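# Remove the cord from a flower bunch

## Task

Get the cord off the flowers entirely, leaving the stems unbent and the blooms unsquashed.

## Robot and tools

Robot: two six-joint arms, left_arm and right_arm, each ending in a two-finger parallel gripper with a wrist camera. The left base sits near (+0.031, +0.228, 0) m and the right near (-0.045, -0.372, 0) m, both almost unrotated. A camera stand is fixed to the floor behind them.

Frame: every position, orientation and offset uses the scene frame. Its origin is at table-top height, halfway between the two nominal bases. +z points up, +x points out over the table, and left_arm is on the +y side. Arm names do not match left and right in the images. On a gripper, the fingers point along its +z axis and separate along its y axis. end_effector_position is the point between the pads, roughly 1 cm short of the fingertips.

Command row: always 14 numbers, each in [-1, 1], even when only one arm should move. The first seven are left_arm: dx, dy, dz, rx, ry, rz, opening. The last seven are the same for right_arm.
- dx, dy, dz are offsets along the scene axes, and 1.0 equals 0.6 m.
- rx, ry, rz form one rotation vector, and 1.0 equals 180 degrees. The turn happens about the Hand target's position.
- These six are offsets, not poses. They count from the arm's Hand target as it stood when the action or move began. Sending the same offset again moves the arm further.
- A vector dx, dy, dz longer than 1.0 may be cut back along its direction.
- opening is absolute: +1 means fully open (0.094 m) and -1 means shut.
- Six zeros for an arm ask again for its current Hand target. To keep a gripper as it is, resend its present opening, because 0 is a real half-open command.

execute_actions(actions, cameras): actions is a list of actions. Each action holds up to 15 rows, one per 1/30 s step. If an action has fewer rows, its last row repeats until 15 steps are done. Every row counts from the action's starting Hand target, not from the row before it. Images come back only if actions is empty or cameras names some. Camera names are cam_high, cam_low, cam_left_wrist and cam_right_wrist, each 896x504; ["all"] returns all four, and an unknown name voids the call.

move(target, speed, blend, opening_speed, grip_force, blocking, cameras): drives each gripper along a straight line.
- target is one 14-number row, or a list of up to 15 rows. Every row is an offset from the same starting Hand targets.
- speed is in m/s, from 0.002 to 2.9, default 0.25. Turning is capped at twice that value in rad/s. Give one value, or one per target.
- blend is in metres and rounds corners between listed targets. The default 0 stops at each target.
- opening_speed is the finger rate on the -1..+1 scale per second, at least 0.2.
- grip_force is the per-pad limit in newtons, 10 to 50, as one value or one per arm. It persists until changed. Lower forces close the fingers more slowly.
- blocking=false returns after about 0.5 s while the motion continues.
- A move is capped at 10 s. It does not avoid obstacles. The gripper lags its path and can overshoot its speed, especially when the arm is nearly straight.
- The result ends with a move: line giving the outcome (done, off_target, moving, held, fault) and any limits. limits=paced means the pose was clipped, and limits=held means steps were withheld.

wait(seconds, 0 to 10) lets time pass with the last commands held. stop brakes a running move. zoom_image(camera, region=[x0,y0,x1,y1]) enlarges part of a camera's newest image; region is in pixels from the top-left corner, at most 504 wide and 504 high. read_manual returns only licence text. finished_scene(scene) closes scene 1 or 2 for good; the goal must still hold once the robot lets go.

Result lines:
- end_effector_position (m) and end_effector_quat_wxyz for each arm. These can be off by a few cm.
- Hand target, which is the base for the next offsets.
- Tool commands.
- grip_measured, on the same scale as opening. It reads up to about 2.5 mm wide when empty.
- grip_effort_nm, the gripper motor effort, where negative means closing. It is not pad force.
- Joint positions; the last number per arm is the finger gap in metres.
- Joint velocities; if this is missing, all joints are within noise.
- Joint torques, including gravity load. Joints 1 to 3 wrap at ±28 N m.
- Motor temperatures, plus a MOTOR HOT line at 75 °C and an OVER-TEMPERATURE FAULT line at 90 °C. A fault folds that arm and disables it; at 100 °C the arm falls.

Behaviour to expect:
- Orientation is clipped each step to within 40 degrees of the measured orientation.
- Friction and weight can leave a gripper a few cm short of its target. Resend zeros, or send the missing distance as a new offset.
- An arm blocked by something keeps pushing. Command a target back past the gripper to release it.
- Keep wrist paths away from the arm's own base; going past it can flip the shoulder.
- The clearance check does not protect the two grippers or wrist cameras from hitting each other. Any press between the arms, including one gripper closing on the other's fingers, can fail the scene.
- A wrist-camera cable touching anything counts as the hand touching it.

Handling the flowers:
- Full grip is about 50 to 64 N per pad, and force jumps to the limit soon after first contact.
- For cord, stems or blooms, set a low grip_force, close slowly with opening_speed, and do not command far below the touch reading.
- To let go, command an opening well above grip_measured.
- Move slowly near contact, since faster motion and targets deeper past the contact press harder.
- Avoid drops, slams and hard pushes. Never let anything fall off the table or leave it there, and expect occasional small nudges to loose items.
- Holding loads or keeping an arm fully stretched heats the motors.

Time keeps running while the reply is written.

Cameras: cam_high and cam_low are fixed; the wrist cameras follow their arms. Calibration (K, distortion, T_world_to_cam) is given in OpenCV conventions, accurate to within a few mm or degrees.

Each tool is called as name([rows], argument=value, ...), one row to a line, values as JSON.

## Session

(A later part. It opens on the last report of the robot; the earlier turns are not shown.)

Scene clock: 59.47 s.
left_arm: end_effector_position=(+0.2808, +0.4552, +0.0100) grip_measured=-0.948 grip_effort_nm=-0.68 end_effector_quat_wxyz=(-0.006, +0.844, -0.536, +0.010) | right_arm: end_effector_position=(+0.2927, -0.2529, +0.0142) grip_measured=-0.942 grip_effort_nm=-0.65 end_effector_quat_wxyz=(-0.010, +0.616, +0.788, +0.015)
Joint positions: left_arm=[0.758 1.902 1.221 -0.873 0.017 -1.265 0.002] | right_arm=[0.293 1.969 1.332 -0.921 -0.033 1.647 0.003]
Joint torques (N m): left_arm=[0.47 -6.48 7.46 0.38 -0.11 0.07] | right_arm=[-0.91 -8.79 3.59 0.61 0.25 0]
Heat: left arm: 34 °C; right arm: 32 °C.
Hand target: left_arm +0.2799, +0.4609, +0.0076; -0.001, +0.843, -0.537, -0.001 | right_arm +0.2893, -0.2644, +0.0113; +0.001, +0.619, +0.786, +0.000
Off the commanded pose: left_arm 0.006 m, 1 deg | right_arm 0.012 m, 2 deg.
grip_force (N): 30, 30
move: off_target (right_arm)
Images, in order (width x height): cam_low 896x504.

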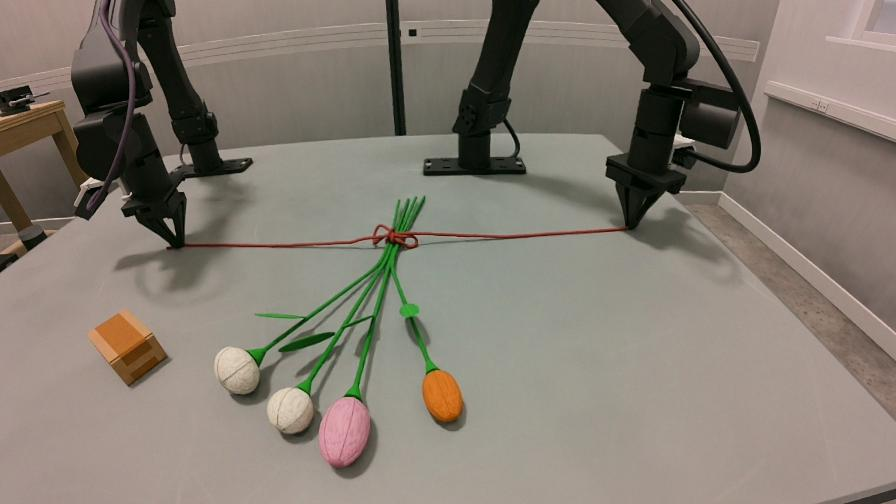

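move([
  [0.0,0.06,0.0,0,0,0,-1,0.0,-0.06,0.0,0,0,0,-1],
], speed=0.04, cameras=["cam_low","cam_high"])

zoom_image(camera="cam_low", region=[300, 180, 500, 290])

Scene clock: 62.87 s.
left_arm: end_effector_position=(+0.2813, +0.4915, +0.0112) grip_measured=-0.948 grip_effort_nm=-0.68 end_effector_quat_wxyz=(-0.008, +0.844, -0.536, +0.010) | right_arm: end_effector_position=(+0.2926, -0.2895, +0.0141) grip_measured=-0.942 grip_effort_nm=-0.65 end_effector_quat_wxyz=(-0.010, +0.616, +0.788, +0.014)
Joint positions: left_arm=[0.83 1.988 1.348 -0.912 0.016 -1.193 0.002] | right_arm=[0.193 1.936 1.285 -0.911 -0.034 1.547 0.003]
Joint torques (N m): left_arm=[0.32 -7.09 7.58 0.4 -0.15 0.06] | right_arm=[-0.96 -8.47 3.66 0.67 0.26 -0.04]
Heat: left arm: 34 °C; right arm: 32 °C.
Hand target: left_arm +0.2799, +0.4969, +0.0076; -0.001, +0.843, -0.537, -0.001 | right_arm +0.2893, -0.3004, +0.0113; +0.001, +0.619, +0.786, +0.001
Off the commanded pose: left_arm 0.007 m, 1 deg | right_arm 0.012 m, 2 deg.
grip_force (N): 30, 30
move: off_target (right_arm)
Images, in order (width x height): cam_high 896x504, cam_low 896x504.

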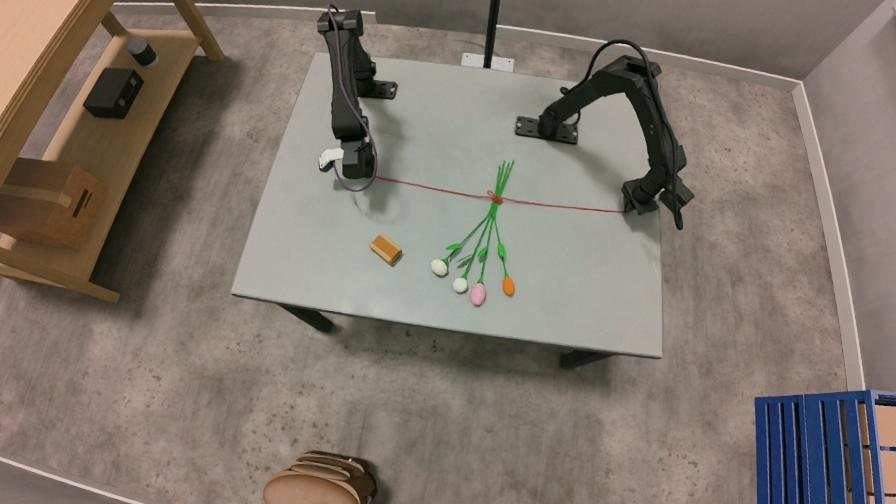

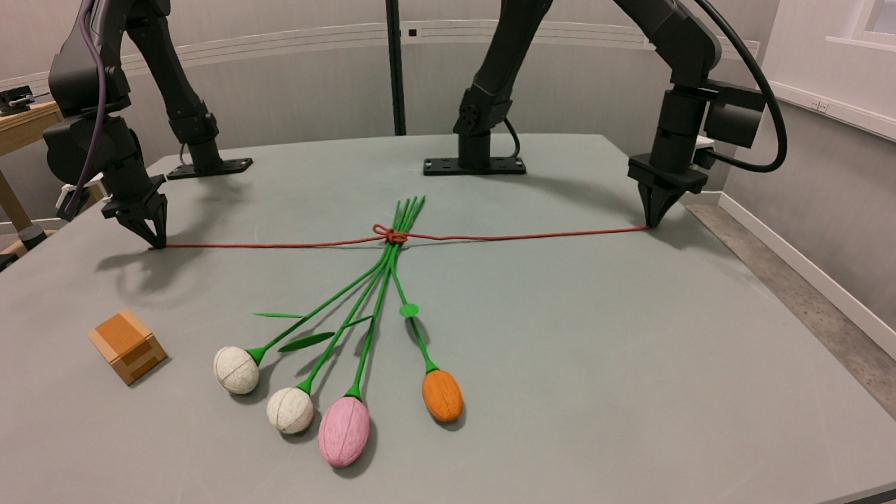

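Scaled by 2.520 from the camera's 896x504 image, which has a finer 1280x720 frame.

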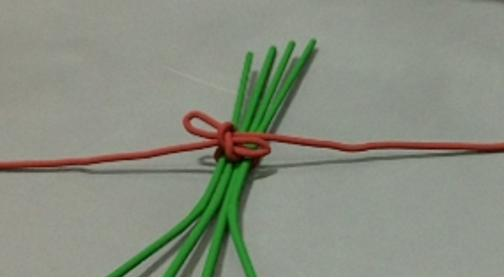

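move([
  [0.0,0.05,0.0,0,0,0,-1,0.0,-0.055,0.0,0,0,0,-1],
], speed=0.03, cameras=["cam_low"])

zoom_image(camera="cam_low", region=[300, 180, 500, 290])

Scene clock: 67.03 s.
left_arm: end_effector_position=(+0.2822, +0.5214, +0.0125) grip_measured=-0.948 grip_effort_nm=-0.68 end_effector_quat_wxyz=(-0.009, +0.844, -0.537, +0.009) | right_arm: end_effector_position=(+0.2924, -0.3227, +0.0140) grip_measured=-0.942 grip_effort_nm=-0.65 end_effector_quat_wxyz=(-0.011, +0.616, +0.788, +0.014)
Joint positions: left_arm=[0.881 2.066 1.469 -0.955 0.016 -1.14 0.002] | right_arm=[0.097 1.917 1.259 -0.908 -0.035 1.451 0.003]
Joint torques (N m): left_arm=[0.43 -7.5 7.68 0.4 -0.15 0.01] | right_arm=[-0.99 -8.23 3.67 0.7 0.28 -0.03]
Heat: left arm: 35 °C; right arm: 33 °C.
Hand target: left_arm +0.2800, +0.5269, +0.0077; -0.001, +0.843, -0.537, +0.000 | right_arm +0.2892, -0.3333, +0.0114; +0.001, +0.619, +0.786, +0.001
Off the commanded pose: left_arm 0.008 m, 1 deg | right_arm 0.011 m, 2 deg.
grip_force (N): 30, 30
move: off_target (right_arm)
Images, in order (width x height): cam_low 896x504.

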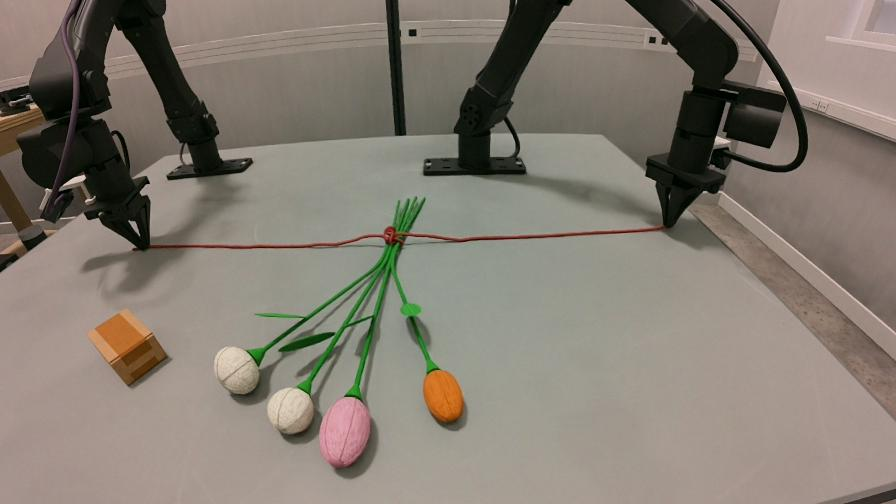

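Scaled by 2.520 from the camera's 896x504 image, which has a finer 1280x720 frame.

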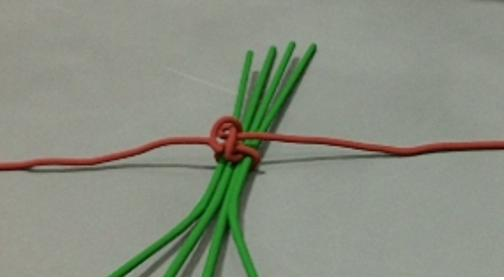

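move([
  [0.0,0.04,0.005,0,0,0,-1,0.0,-0.05,0.005,0,0,0,-1],
], speed=0.03, cameras=["cam_low","cam_high"])

zoom_image(camera="cam_low", region=[300, 180, 500, 290])

Scene clock: 70.40 s.
left_arm: end_effector_position=(+0.2825, +0.5458, +0.0164) grip_measured=-0.948 grip_effort_nm=-0.67 end_effector_quat_wxyz=(-0.010, +0.844, -0.537, +0.009) | right_arm: end_effector_position=(+0.2936, -0.3536, +0.0142) grip_measured=-0.942 grip_effort_nm=-0.65 end_effector_quat_wxyz=(-0.010, +0.616, +0.787, +0.014)
Joint positions: left_arm=[0.919 2.129 1.584 -1.005 0.016 -1.103 0.002] | right_arm=[0.006 1.912 1.252 -0.908 -0.035 1.362 0.003]
Joint torques (N m): left_arm=[0.64 -8.12 7.87 0.38 -0.12 0.07] | right_arm=[-0.85 -8.72 3.95 0.6 0.28 -0.03]
Heat: left arm: 35 °C; right arm: 33 °C.
Hand target: left_arm +0.2799, +0.5508, +0.0105; -0.001, +0.843, -0.537, -0.001 | right_arm +0.2892, -0.3634, +0.0144; +0.001, +0.619, +0.786, +0.001
Off the commanded pose: left_arm 0.008 m, 1 deg | right_arm 0.011 m, 2 deg.
grip_force (N): 30, 30
move: off_target (right_arm)
Images, in order (width x height): cam_high 896x504, cam_low 896x504.

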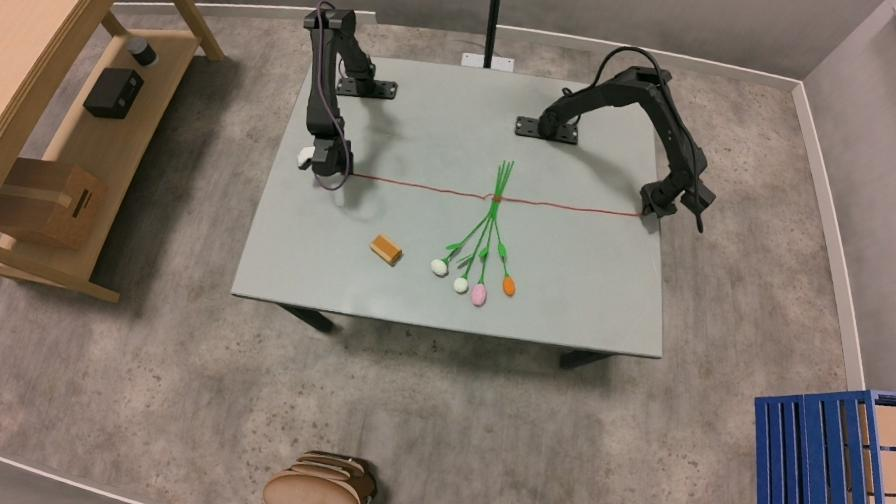

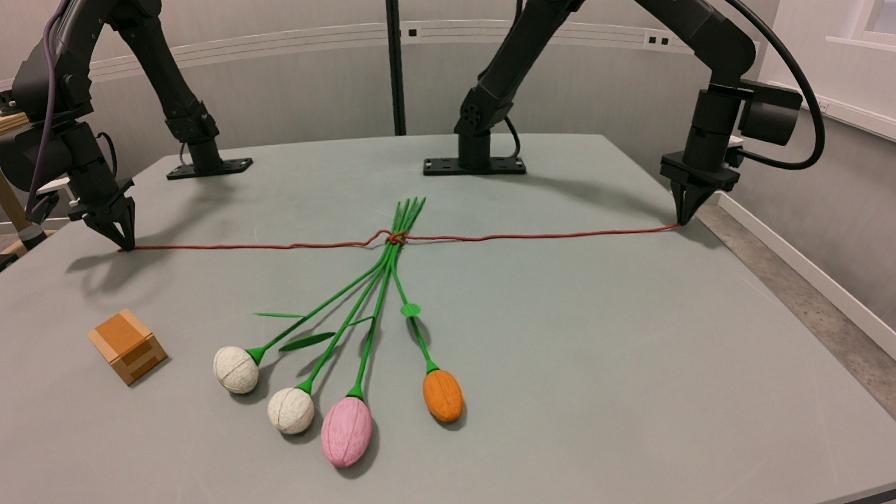

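Scaled by 2.520 from the camera's 896x504 image, which has a finer 1280x720 frame.

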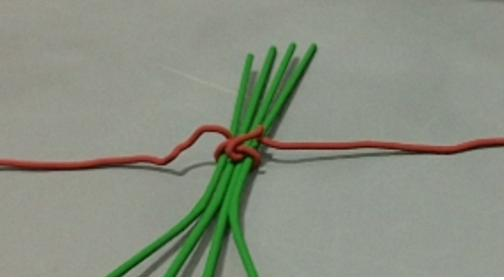

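move([
  [0.0,-0.08,0.0,0,0,0,-1,0.0,0.06,0.0,0,0,0,-1],
], speed=0.06, cameras=["cam_low"])

zoom_image(camera="cam_low", region=[300, 180, 500, 290])

Scene clock: 81.40 s.
left_arm: end_effector_position=(+0.2827, +0.5075, +0.0090) grip_measured=-0.949 grip_effort_nm=-0.68 end_effector_quat_wxyz=(+0.001, +0.843, -0.539, +0.002) | right_arm: end_effector_position=(+0.2913, -0.3298, +0.0141) grip_measured=-0.942 grip_effort_nm=-0.65 end_effector_quat_wxyz=(+0.001, +0.619, +0.785, +0.001)
Joint positions: left_arm=[0.851 2.053 1.435 -0.954 0.005 -1.167 0.002] | right_arm=[0.095 1.912 1.252 -0.908 -0.001 1.457 0.003]
Joint torques (N m): left_arm=[-0.4 -11.32 3.38 0.58 -0.01 -0.11] | right_arm=[0.94 -7.99 5 0.57 -0.02 0.06]
Heat: left arm: 35 °C; right arm: 32 °C.
Hand target: left_arm +0.2800, +0.5029, +0.0107; -0.001, +0.843, -0.537, +0.000 | right_arm +0.2892, -0.3274, +0.0144; +0.001, +0.619, +0.786, +0.000
Off the commanded pose: left_arm 0.006 m, 0 deg | right_arm 0.003 m, 0 deg.
grip_force (N): 30, 30
move: done
Images, in order (width x height): cam_low 896x504.

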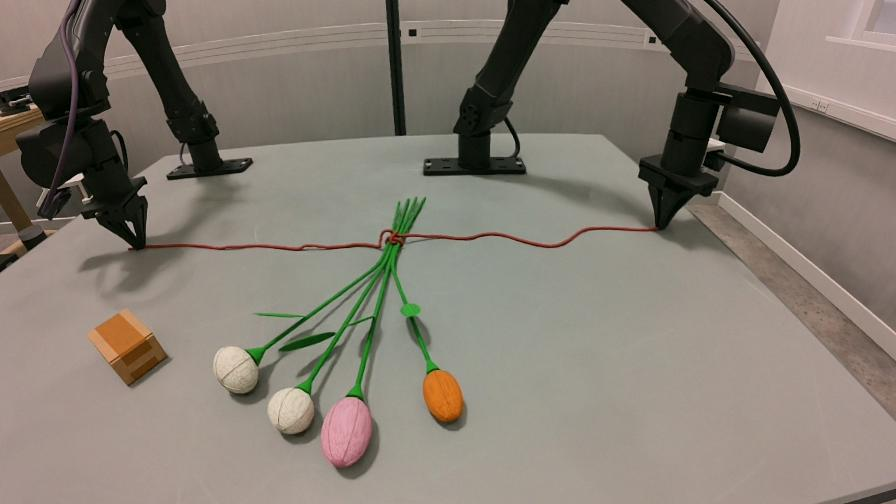

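Scaled by 2.520 from the camera's 896x504 image, which has a finer 1280x720 frame.

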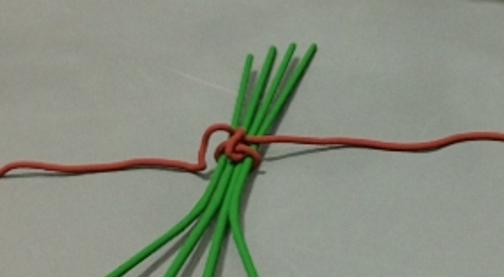

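move([
  [0,0,0,0,0,0,-0.6,0,0,0,0,0,0,-0.6],
  [0,0,0.12,0,0,0,-0.6,0,0,0.1,0,0,0,-0.6],
  [-0.05,0,0.2,0,0,0,-0.6,0.04,0.52,0.1,0,0,0,-0.6],
], cameras=["all"])

Scene clock: 87.67 s.
left_arm: end_effector_position=(+0.2500, +0.4982, +0.1103) grip_measured=-0.602 grip_effort_nm=0.07 end_effector_quat_wxyz=(+0.025, +0.843, -0.537, +0.000) | right_arm: end_effector_position=(+0.3123, -0.0116, +0.0733) grip_measured=-0.601 grip_effort_nm=0.09 end_effector_quat_wxyz=(+0.000, +0.605, +0.795, +0.036)
Joint positions: left_arm=[0.903 1.914 1.647 -1.355 0.005 -1.119 0.019] | right_arm=[0.758 2.615 2.664 -1.549 -0.009 2.086 0.019]
Joint torques (N m): left_arm=[0.59 -11.79 7.77 0.23 -0.02 0.04] | right_arm=[-0.38 -11.51 8.5 0.4 0 0.08]
Motor temperatures (°C): left_arm=[27 32 35 28 27 27 26] | right_arm=[26 33 28 27 27 24 25]
Heat: left arm: 35 °C; right arm: 33 °C.
Hand target: left_arm +0.2500, +0.5029, +0.1306; -0.001, +0.843, -0.537, +0.000 | right_arm +0.3132, -0.0153, +0.0744; +0.001, +0.619, +0.786, +0.001
Off the commanded pose: left_arm 0.021 m, 3 deg | right_arm 0.004 m, 4 deg.
joint sent to its limit (right arm) — joint 4 (wrist pitch), lower limit; joint 6 (wrist roll), upper limit. The joint targets are off in orientation, not in position.
grip_force (N): 30, 30
move: off_target (left_arm, right_arm)
camera_calibration:
cam_left_wrist: T_world_to_cam=[[0.871161, 0.487855, -0.0554541, -0.455591], [0.395715, -0.630752, 0.667504, 0.158768], [0.290668, -0.603447, -0.742539, 0.4362], [0, 0, 0, 1]] pos_world=[0.207277, 0.58563, 0.192653]
cam_right_wrist: T_world_to_cam=[[-0.918975, -0.386476, -0.0782338, 0.280066], [-0.336523, 0.665289, 0.66644, 0.0818977], [-0.205515, 0.63877, -0.741443, 0.256318], [0, 0, 0, 1]] pos_world=[0.337612, -0.109975, 0.157376]

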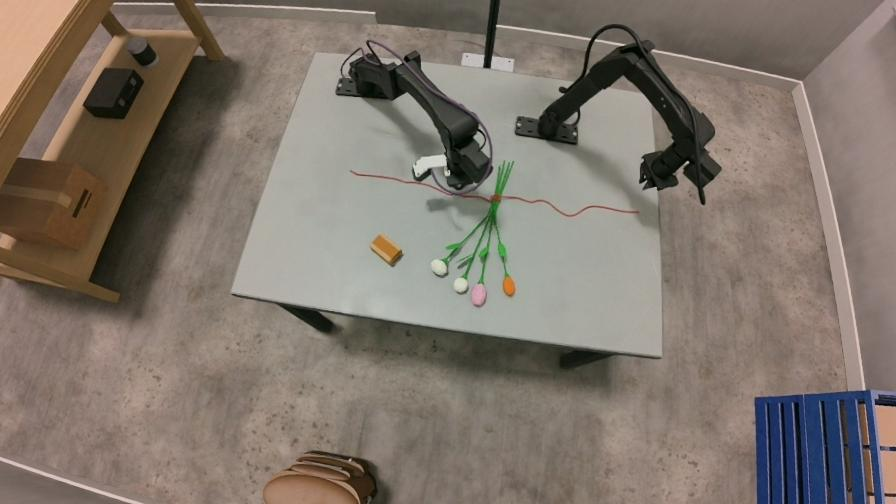

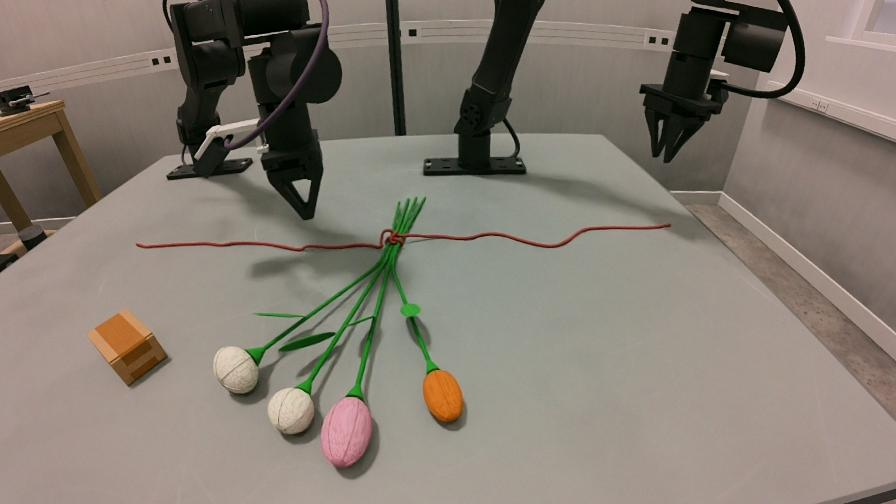

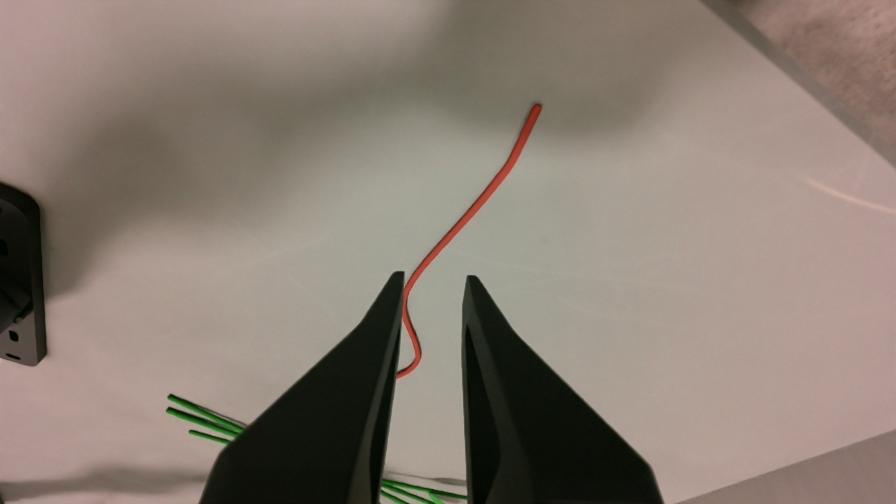

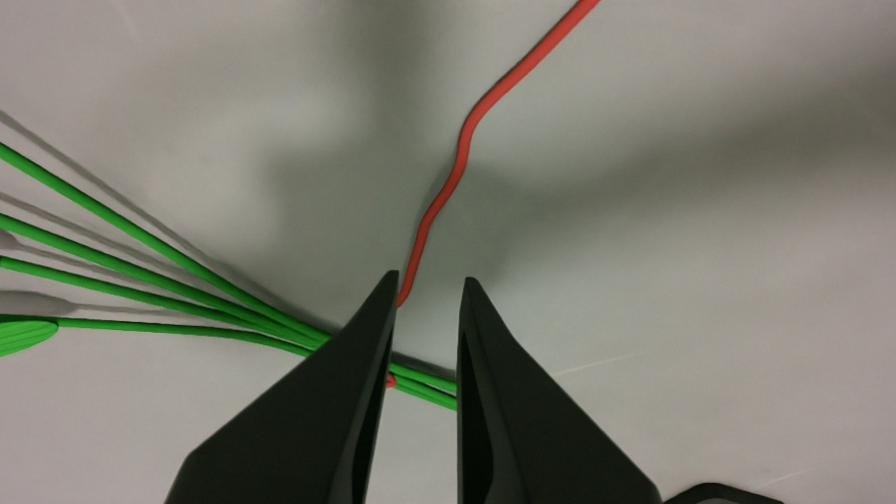

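move([
  [0,0,0,0,0,0,-0.6,-0.0137,0.002,-0.125,0,0,0,-0.6],
  [0,0,0,0,0,0,-0.6,-0.0137,0.002,-0.125,0,0,0,-1],
  [0,0,0,0,0,0,-0.6,-0.025,-0.16,-0.1,0,0,0,-1],
], speed=[0.06,0.06,0.05], cameras=["all"])

zoom_image(camera="cam_low", region=[300, 180, 500, 290])

Scene clock: 97.03 s.
left_arm: end_effector_position=(+0.2500, +0.4982, +0.1103) grip_measured=-0.602 grip_effort_nm=0.07 end_effector_quat_wxyz=(+0.025, +0.843, -0.537, +0.000) | right_arm: end_effector_position=(+0.2999, -0.0980, +0.0156) grip_measured=-0.939 grip_effort_nm=-0.65 end_effector_quat_wxyz=(-0.011, +0.616, +0.788, +0.016)
Joint positions: left_arm=[0.903 1.914 1.647 -1.355 0.005 -1.119 0.019] | right_arm=[0.63 2.263 1.8 -1.082 -0.03 1.985 0.003]
Joint torques (N m): left_arm=[0.53 -11.86 7.73 0.28 -0.03 0.06] | right_arm=[-0.77 -11.48 3.84 0.48 0.24 -0.02]
Heat: left arm: 35 °C; right arm: 35 °C.
Hand target: left_arm +0.2500, +0.5029, +0.1306; -0.001, +0.843, -0.537, +0.000 | right_arm +0.2983, -0.1114, +0.0145; +0.001, +0.619, +0.786, +0.001
Off the commanded pose: left_arm 0.021 m, 3 deg | right_arm 0.013 m, 2 deg.
grip_force (N): 30, 30
move: off_target (left_arm, right_arm); target 2's new opening was sent with right_arm's hand 0.017 m and 2 deg from that target
camera_calibration:
cam_left_wrist: T_world_to_cam=[[0.871161, 0.487855, -0.0554541, -0.455591], [0.395715, -0.630752, 0.667504, 0.158768], [0.290668, -0.603447, -0.742539, 0.4362], [0, 0, 0, 1]] pos_world=[0.207277, 0.58563, 0.192653]
cam_right_wrist: T_world_to_cam=[[-0.930776, -0.364212, -0.0317108, 0.235791], [-0.290571, 0.684354, 0.668751, 0.161589], [-0.221866, 0.631672, -0.74281, 0.270492], [0, 0, 0, 1]] pos_world=[0.326435, -0.195568, 0.100339]

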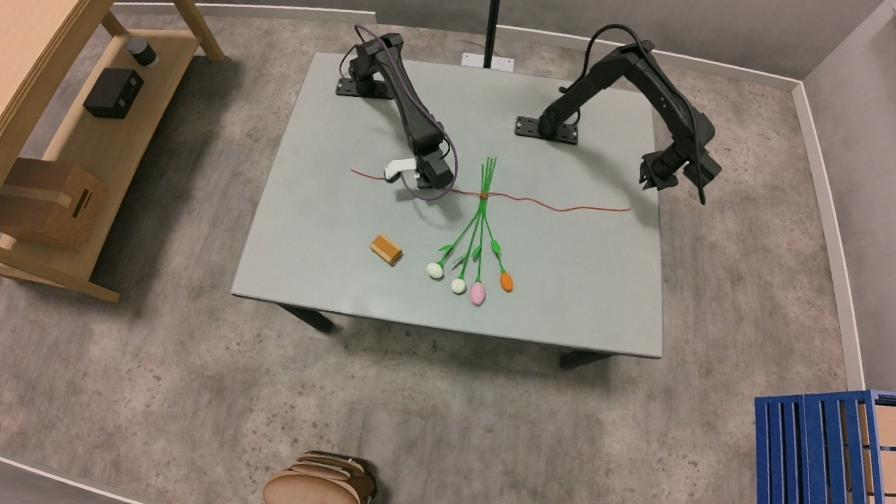

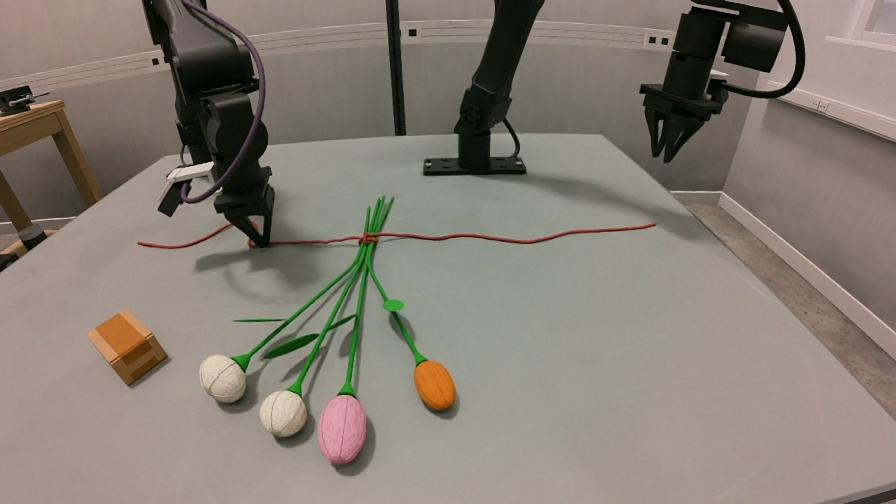

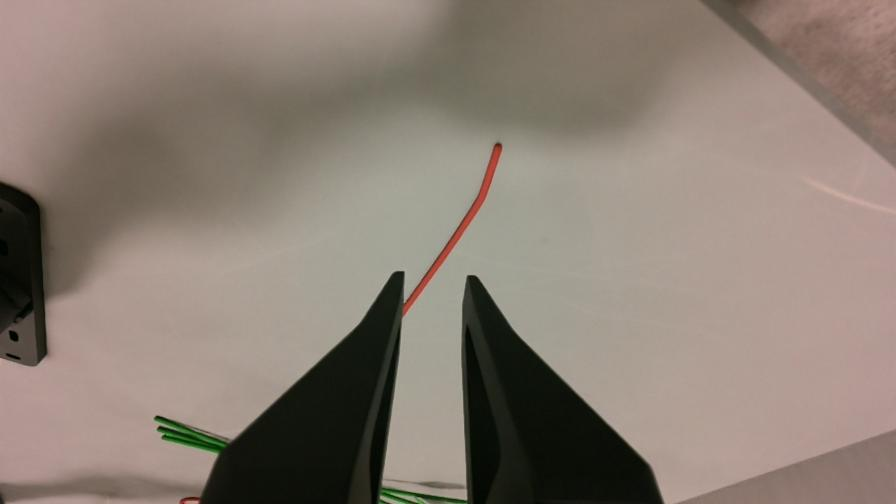

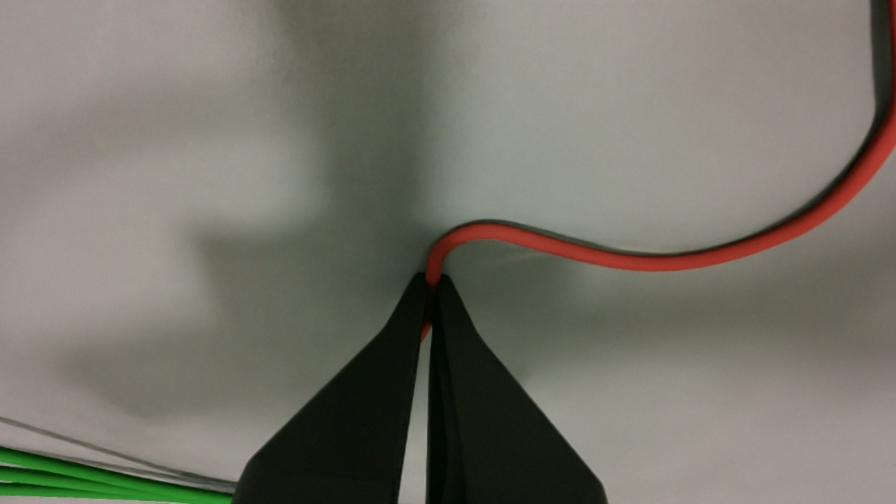

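Scaled by 2.520 from the camera's 896x504 image, which has a finer 1280x720 frame.

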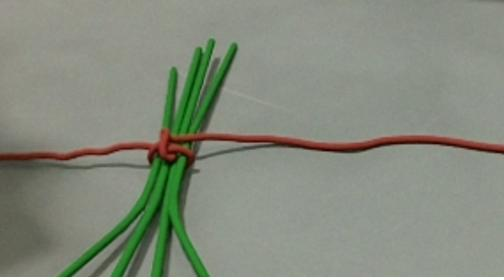

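move([
  [0.083,-0.73,0.0,0,0,-0.639,-0.3,0,0,0,0,0,0,-1],
], cameras=["all"])

Scene clock: 110.63 s.
left_arm: end_effector_position=(+0.2927, +0.0681, +0.1292) grip_measured=-0.302 grip_effort_nm=0.07 end_effector_quat_wxyz=(-0.004, -0.004, +1.000, -0.001) | right_arm: end_effector_position=(+0.2999, -0.0980, +0.0156) grip_measured=-0.939 grip_effort_nm=-0.65 end_effector_quat_wxyz=(-0.011, +0.616, +0.788, +0.016)
Joint positions: left_arm=[-0.534 1.708 1.467 -1.335 0.005 -0.555 0.033] | right_arm=[0.63 2.263 1.8 -1.082 -0.03 1.984 0.003]
Joint torques (N m): left_arm=[-0.03 -5.56 8.1 0.49 -0.03 0.07] | right_arm=[-0.76 -11.51 3.86 0.48 0.23 -0.02]
Heat: left arm: 35 °C; right arm: 36 °C.
Hand target: left_arm +0.2997, +0.0649, +0.1306; +0.001, +0.000, +1.000, +0.000 | right_arm +0.2983, -0.1114, +0.0145; +0.001, +0.619, +0.786, +0.001
Off the commanded pose: left_arm 0.008 m, 1 deg | right_arm 0.014 m, 2 deg.
grip_force (N): 30, 30
move: off_target (right_arm)
camera_calibration:
cam_left_wrist: T_world_to_cam=[[0.0817539, -0.996609, -0.00931307, 0.0443467], [-0.750978, -0.0677423, 0.656843, 0.156594], [-0.655247, -0.0467055, -0.75397, 0.418795], [0, 0, 0, 1]] pos_world=[0.388387, 0.0743644, 0.213314]
cam_right_wrist: T_world_to_cam=[[-0.930635, -0.364568, -0.0317577, 0.235774], [-0.290868, 0.684248, 0.668731, 0.161697], [-0.222068, 0.631582, -0.742826, 0.270565], [0, 0, 0, 1]] pos_world=[0.326535, -0.195569, 0.100339]

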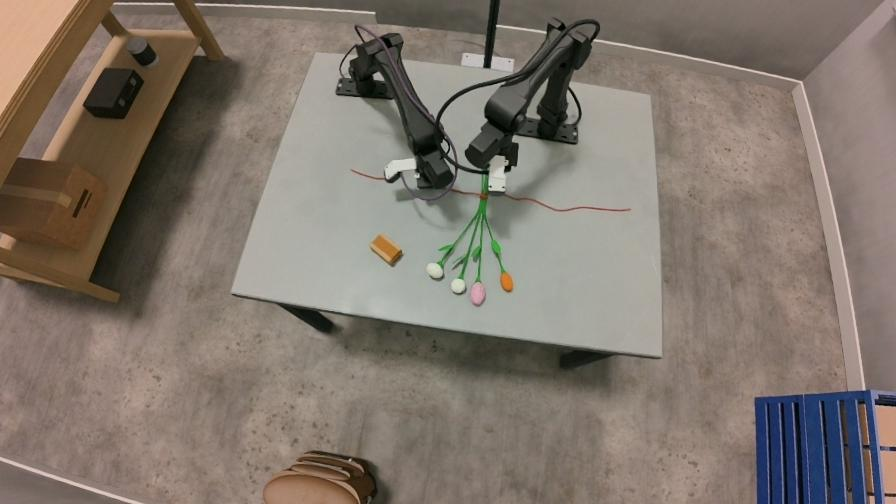

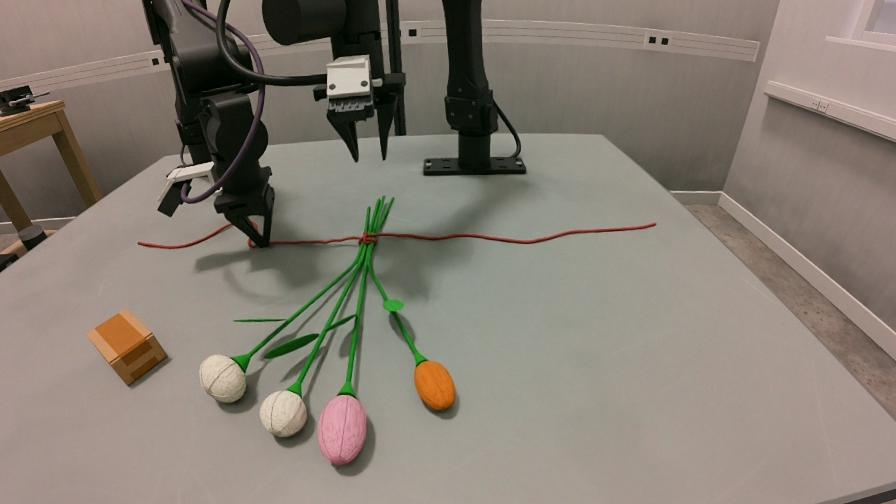

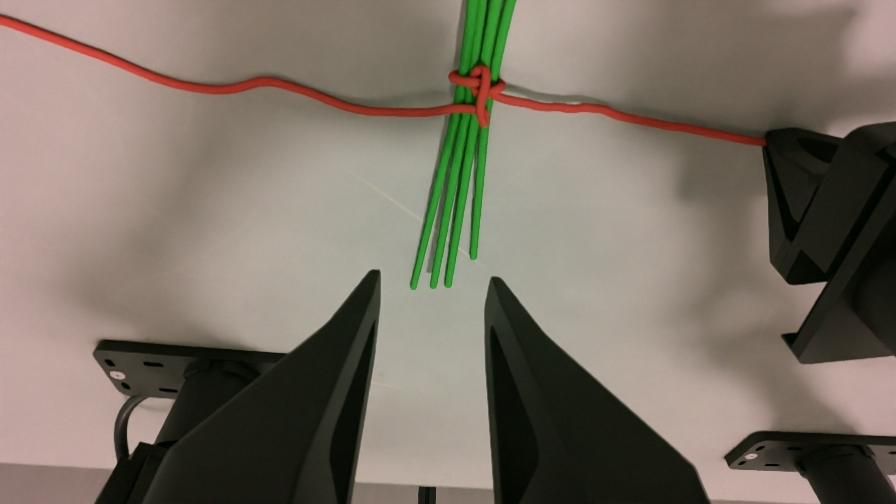

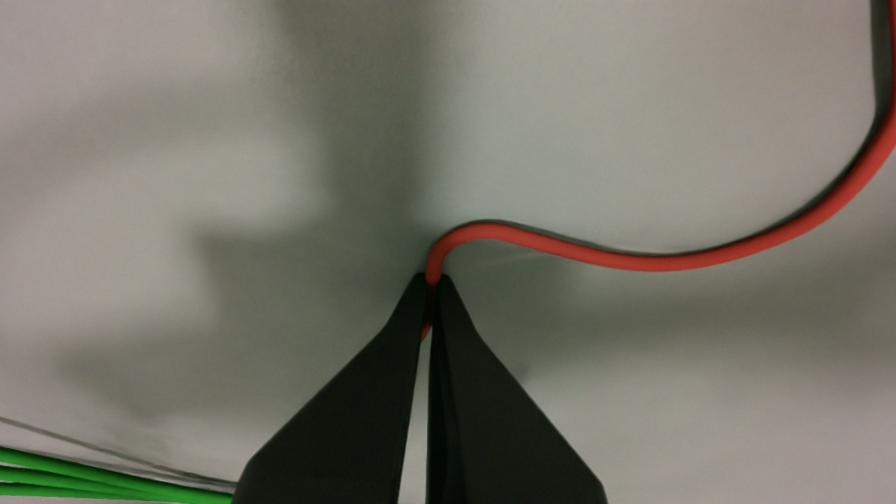

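move([
  [-0.047,-0.02,0.0,0,0,0,0,0,0,0,0,0,0,-1],
  [-0.047,-0.02,-0.19,0,0,0,0,0,0,0,0,0,0,-1],
  [-0.047,-0.02,-0.19,0,0,0,-0.45,0,0,0,0,0,0,-1],
], speed=[0.1,0.08,0.08], opening_speed=0.4, cameras=["all"])

Scene clock: 119.63 s.
left_arm: end_effector_position=(+0.2737, +0.0513, +0.0269) grip_measured=-0.448 grip_effort_nm=-0.10 end_effector_quat_wxyz=(+0.007, +0.000, +1.000, -0.009) | right_arm: end_effector_position=(+0.2999, -0.0980, +0.0156) grip_measured=-0.939 grip_effort_nm=-0.65 end_effector_quat_wxyz=(-0.011, +0.616, +0.788, +0.016)
Joint positions: left_arm=[-0.615 1.738 1.084 -0.894 0.005 -0.629 0.026] | right_arm=[0.63 2.263 1.8 -1.082 -0.03 1.984 0.003]
Joint torques (N m): left_arm=[-0.36 -5.34 4 0.73 -0.02 -0.02] | right_arm=[-0.77 -11.51 3.85 0.48 0.25 -0.03]
Heat: left arm: 35 °C; right arm: 36 °C.
Hand target: left_arm +0.2715, +0.0530, +0.0166; +0.001, +0.000, +1.000, +0.000 | right_arm +0.2983, -0.1114, +0.0145; +0.001, +0.619, +0.786, +0.001
Off the commanded pose: left_arm 0.011 m, 1 deg | right_arm 0.014 m, 2 deg.
grip_force (N): 30, 30
move: off_target (left_arm, right_arm); target 3's new opening was sent with left_arm's hand 0.011 m and 1 deg from that target
camera_calibration:
cam_left_wrist: T_world_to_cam=[[0.0748847, -0.997159, 0.00817474, 0.029625], [-0.766011, -0.0522735, 0.640698, 0.212138], [-0.638451, -0.0542404, -0.767749, 0.324629], [0, 0, 0, 1]] pos_world=[0.367541, 0.0582381, 0.113075]
cam_right_wrist: T_world_to_cam=[[-0.930529, -0.364838, -0.0317689, 0.235688], [-0.291064, 0.684131, 0.668765, 0.161734], [-0.222257, 0.631552, -0.742795, 0.270618], [0, 0, 0, 1]] pos_world=[0.326536, -0.195569, 0.100339]

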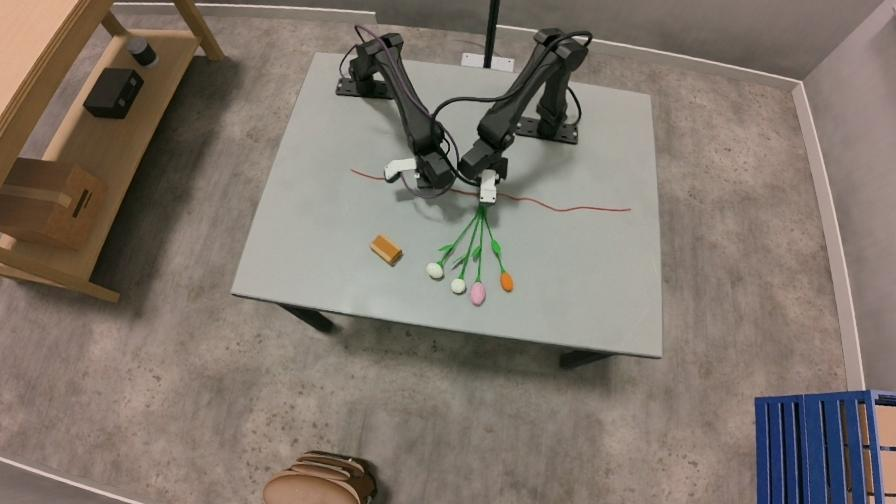

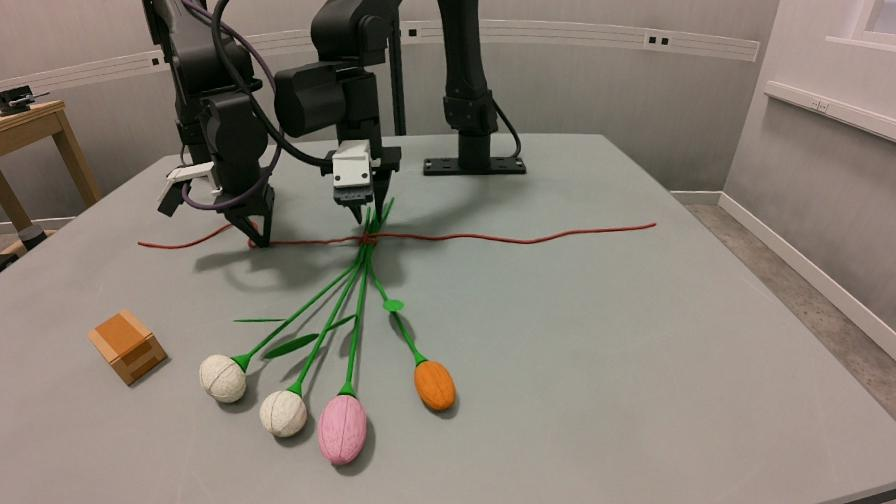

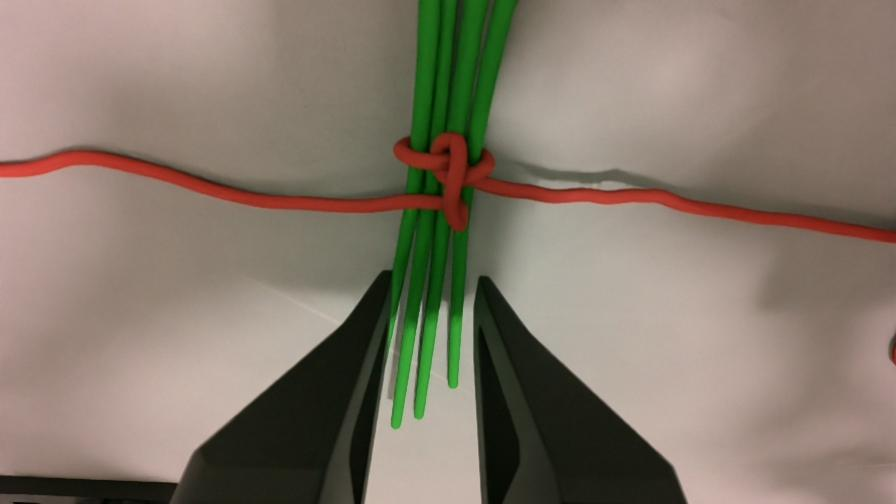

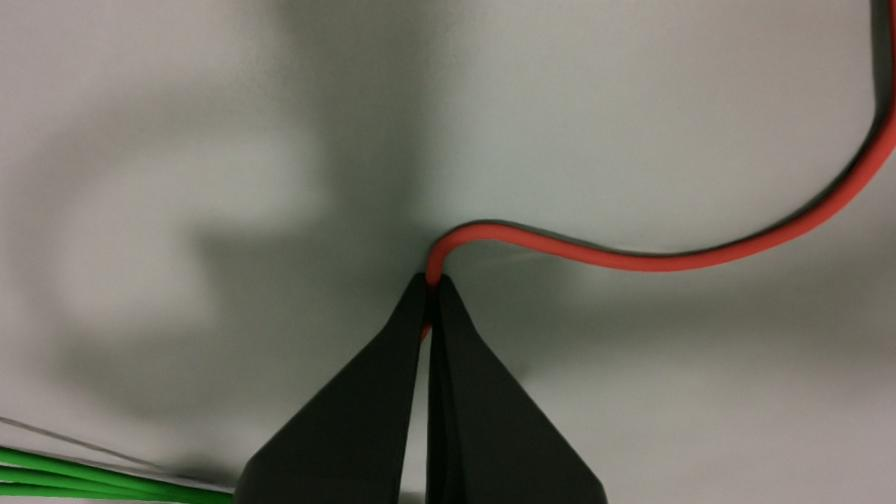

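move([
  [0,0,-0.02,0,0,0,-0.5,0,0,0,0,0,0,-1],
  [0,0,-0.02,0,0,0,-0.5,-0.01,-0.1,0,0,0,0,-1],
], speed=0.04, cameras=["cam_low","cam_left_wrist"])

Scene clock: 124.13 s.
left_arm: end_effector_position=(+0.2776, +0.0452, +0.0169) grip_measured=-0.498 grip_effort_nm=-0.09 end_effector_quat_wxyz=(+0.014, +0.000, +1.000, -0.022) | right_arm: end_effector_position=(+0.2958, -0.1515, +0.0151) grip_measured=-0.939 grip_effort_nm=-0.65 end_effector_quat_wxyz=(-0.015, +0.613, +0.790, +0.025)
Joint positions: left_arm=[-0.615 1.756 1.06 -0.826 0.019 -0.629 0.024] | right_arm=[0.525 2.118 1.56 -0.976 -0.045 1.873 0.003]
Joint torques (N m): left_arm=[-0.32 -5.12 3.92 0.59 -0.13 -0.03] | right_arm=[-1.48 -10.56 3.74 0.35 0.36 -0.05]
Heat: left arm: 35 °C; right arm: 37 °C.
Hand target: left_arm +0.2715, +0.0530, +0.0046; +0.001, +0.000, +1.000, +0.000 | right_arm +0.2922, -0.1714, +0.0144; +0.001, +0.619, +0.786, +0.000
Off the commanded pose: left_arm 0.016 m, 3 deg | right_arm 0.020 m, 3 deg.
grip_force (N): 30, 30
move: off_target (left_arm, right_arm)
camera_calibration:
cam_left_wrist: T_world_to_cam=[[0.0737652, -0.996638, 0.0356485, 0.0231729], [-0.774395, -0.0347192, 0.631749, 0.222953], [-0.628387, -0.074207, -0.774353, 0.317207], [0, 0, 0, 1]] pos_world=[0.370273, 0.0543747, 0.103954]
Images, in order (width x height): cam_low 896x504, cam_left_wrist 896x504.

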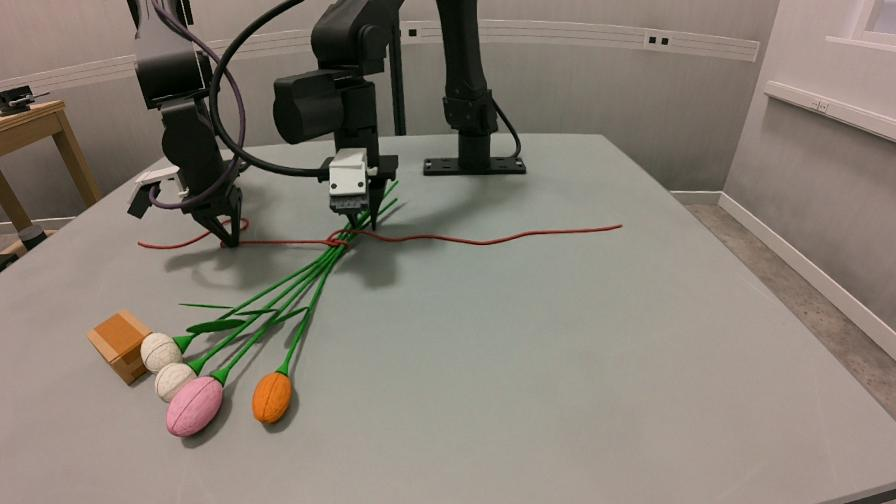

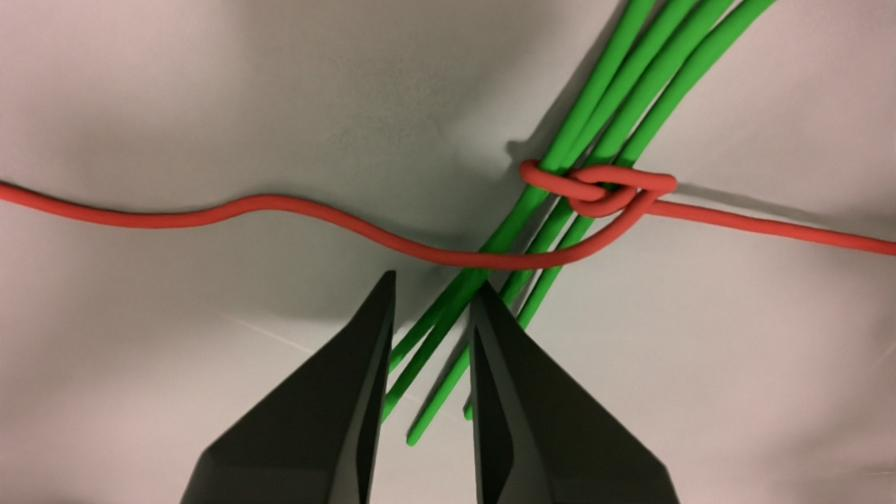

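move([
  [0,0,0.0,0,0,0,0.0,0,0.06,0.0,0,0,0,-1],
  [0,0,0.14,0,0,0,0.0,0,0.06,0,0,0,0,-1],
], speed=0.1, cameras=["cam_low","cam_left_wrist","cam_high"])

Scene clock: 132.97 s.
left_arm: end_effector_position=(+0.2666, +0.0554, +0.0739) grip_measured=-0.002 grip_effort_nm=0.07 end_effector_quat_wxyz=(-0.019, -0.002, +1.000, +0.008) | right_arm: end_effector_position=(+0.2924, -0.1354, +0.0158) grip_measured=-0.939 grip_effort_nm=-0.65 end_effector_quat_wxyz=(-0.005, +0.619, +0.785, +0.013)
Joint positions: left_arm=[-0.615 1.709 1.245 -1.147 0.01 -0.632 0.047] | right_arm=[0.574 2.154 1.621 -1.016 -0.018 1.936 0.003]
Joint torques (N m): left_arm=[-0.29 -9.46 7.56 0.3 -0.09 -0.01] | right_arm=[0.95 -8.14 8.17 0.32 0.13 0.06]
Heat: left arm: 35 °C; right arm: 36 °C.
Hand target: left_arm +0.2715, +0.0529, +0.0887; +0.001, +0.000, +1.000, +0.000 | right_arm +0.2922, -0.1354, +0.0144; +0.001, +0.619, +0.786, +0.000
Off the commanded pose: left_arm 0.016 m, 2 deg | right_arm 0.001 m, 2 deg.
grip_force (N): 30, 30
move: off_target (left_arm)
camera_calibration:
cam_left_wrist: T_world_to_cam=[[0.0774242, -0.996602, -0.0280992, 0.0358179], [-0.730882, -0.0759047, 0.67827, 0.166006], [-0.678098, -0.0319773, -0.734276, 0.363159], [0, 0, 0, 1]] pos_world=[0.364815, 0.0599097, 0.155069]
Images, in order (width x height): cam_high 896x504, cam_low 896x504, cam_left_wrist 896x504.

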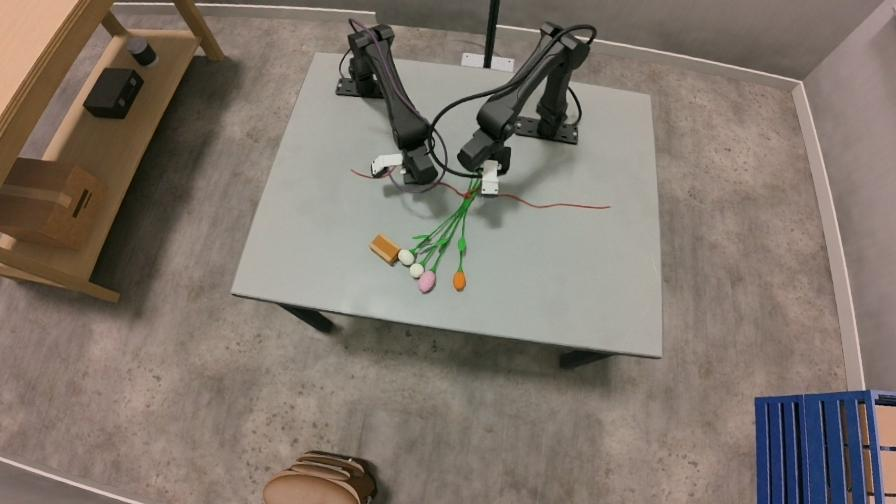

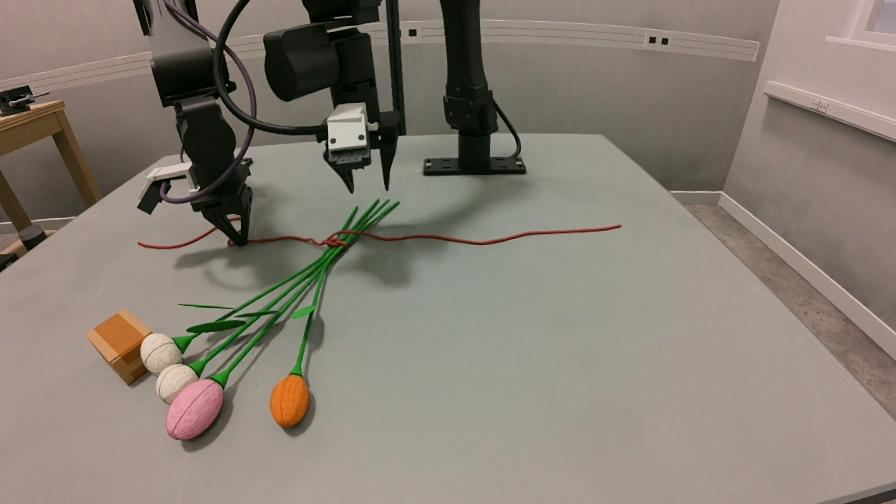

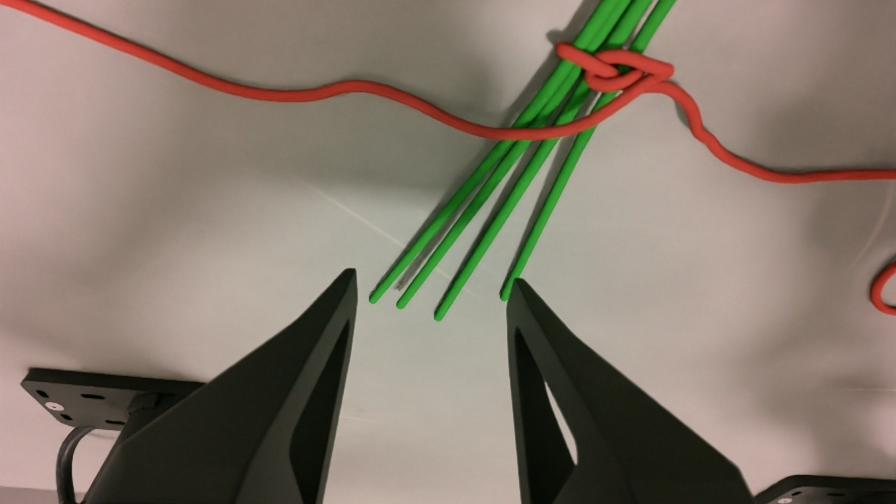

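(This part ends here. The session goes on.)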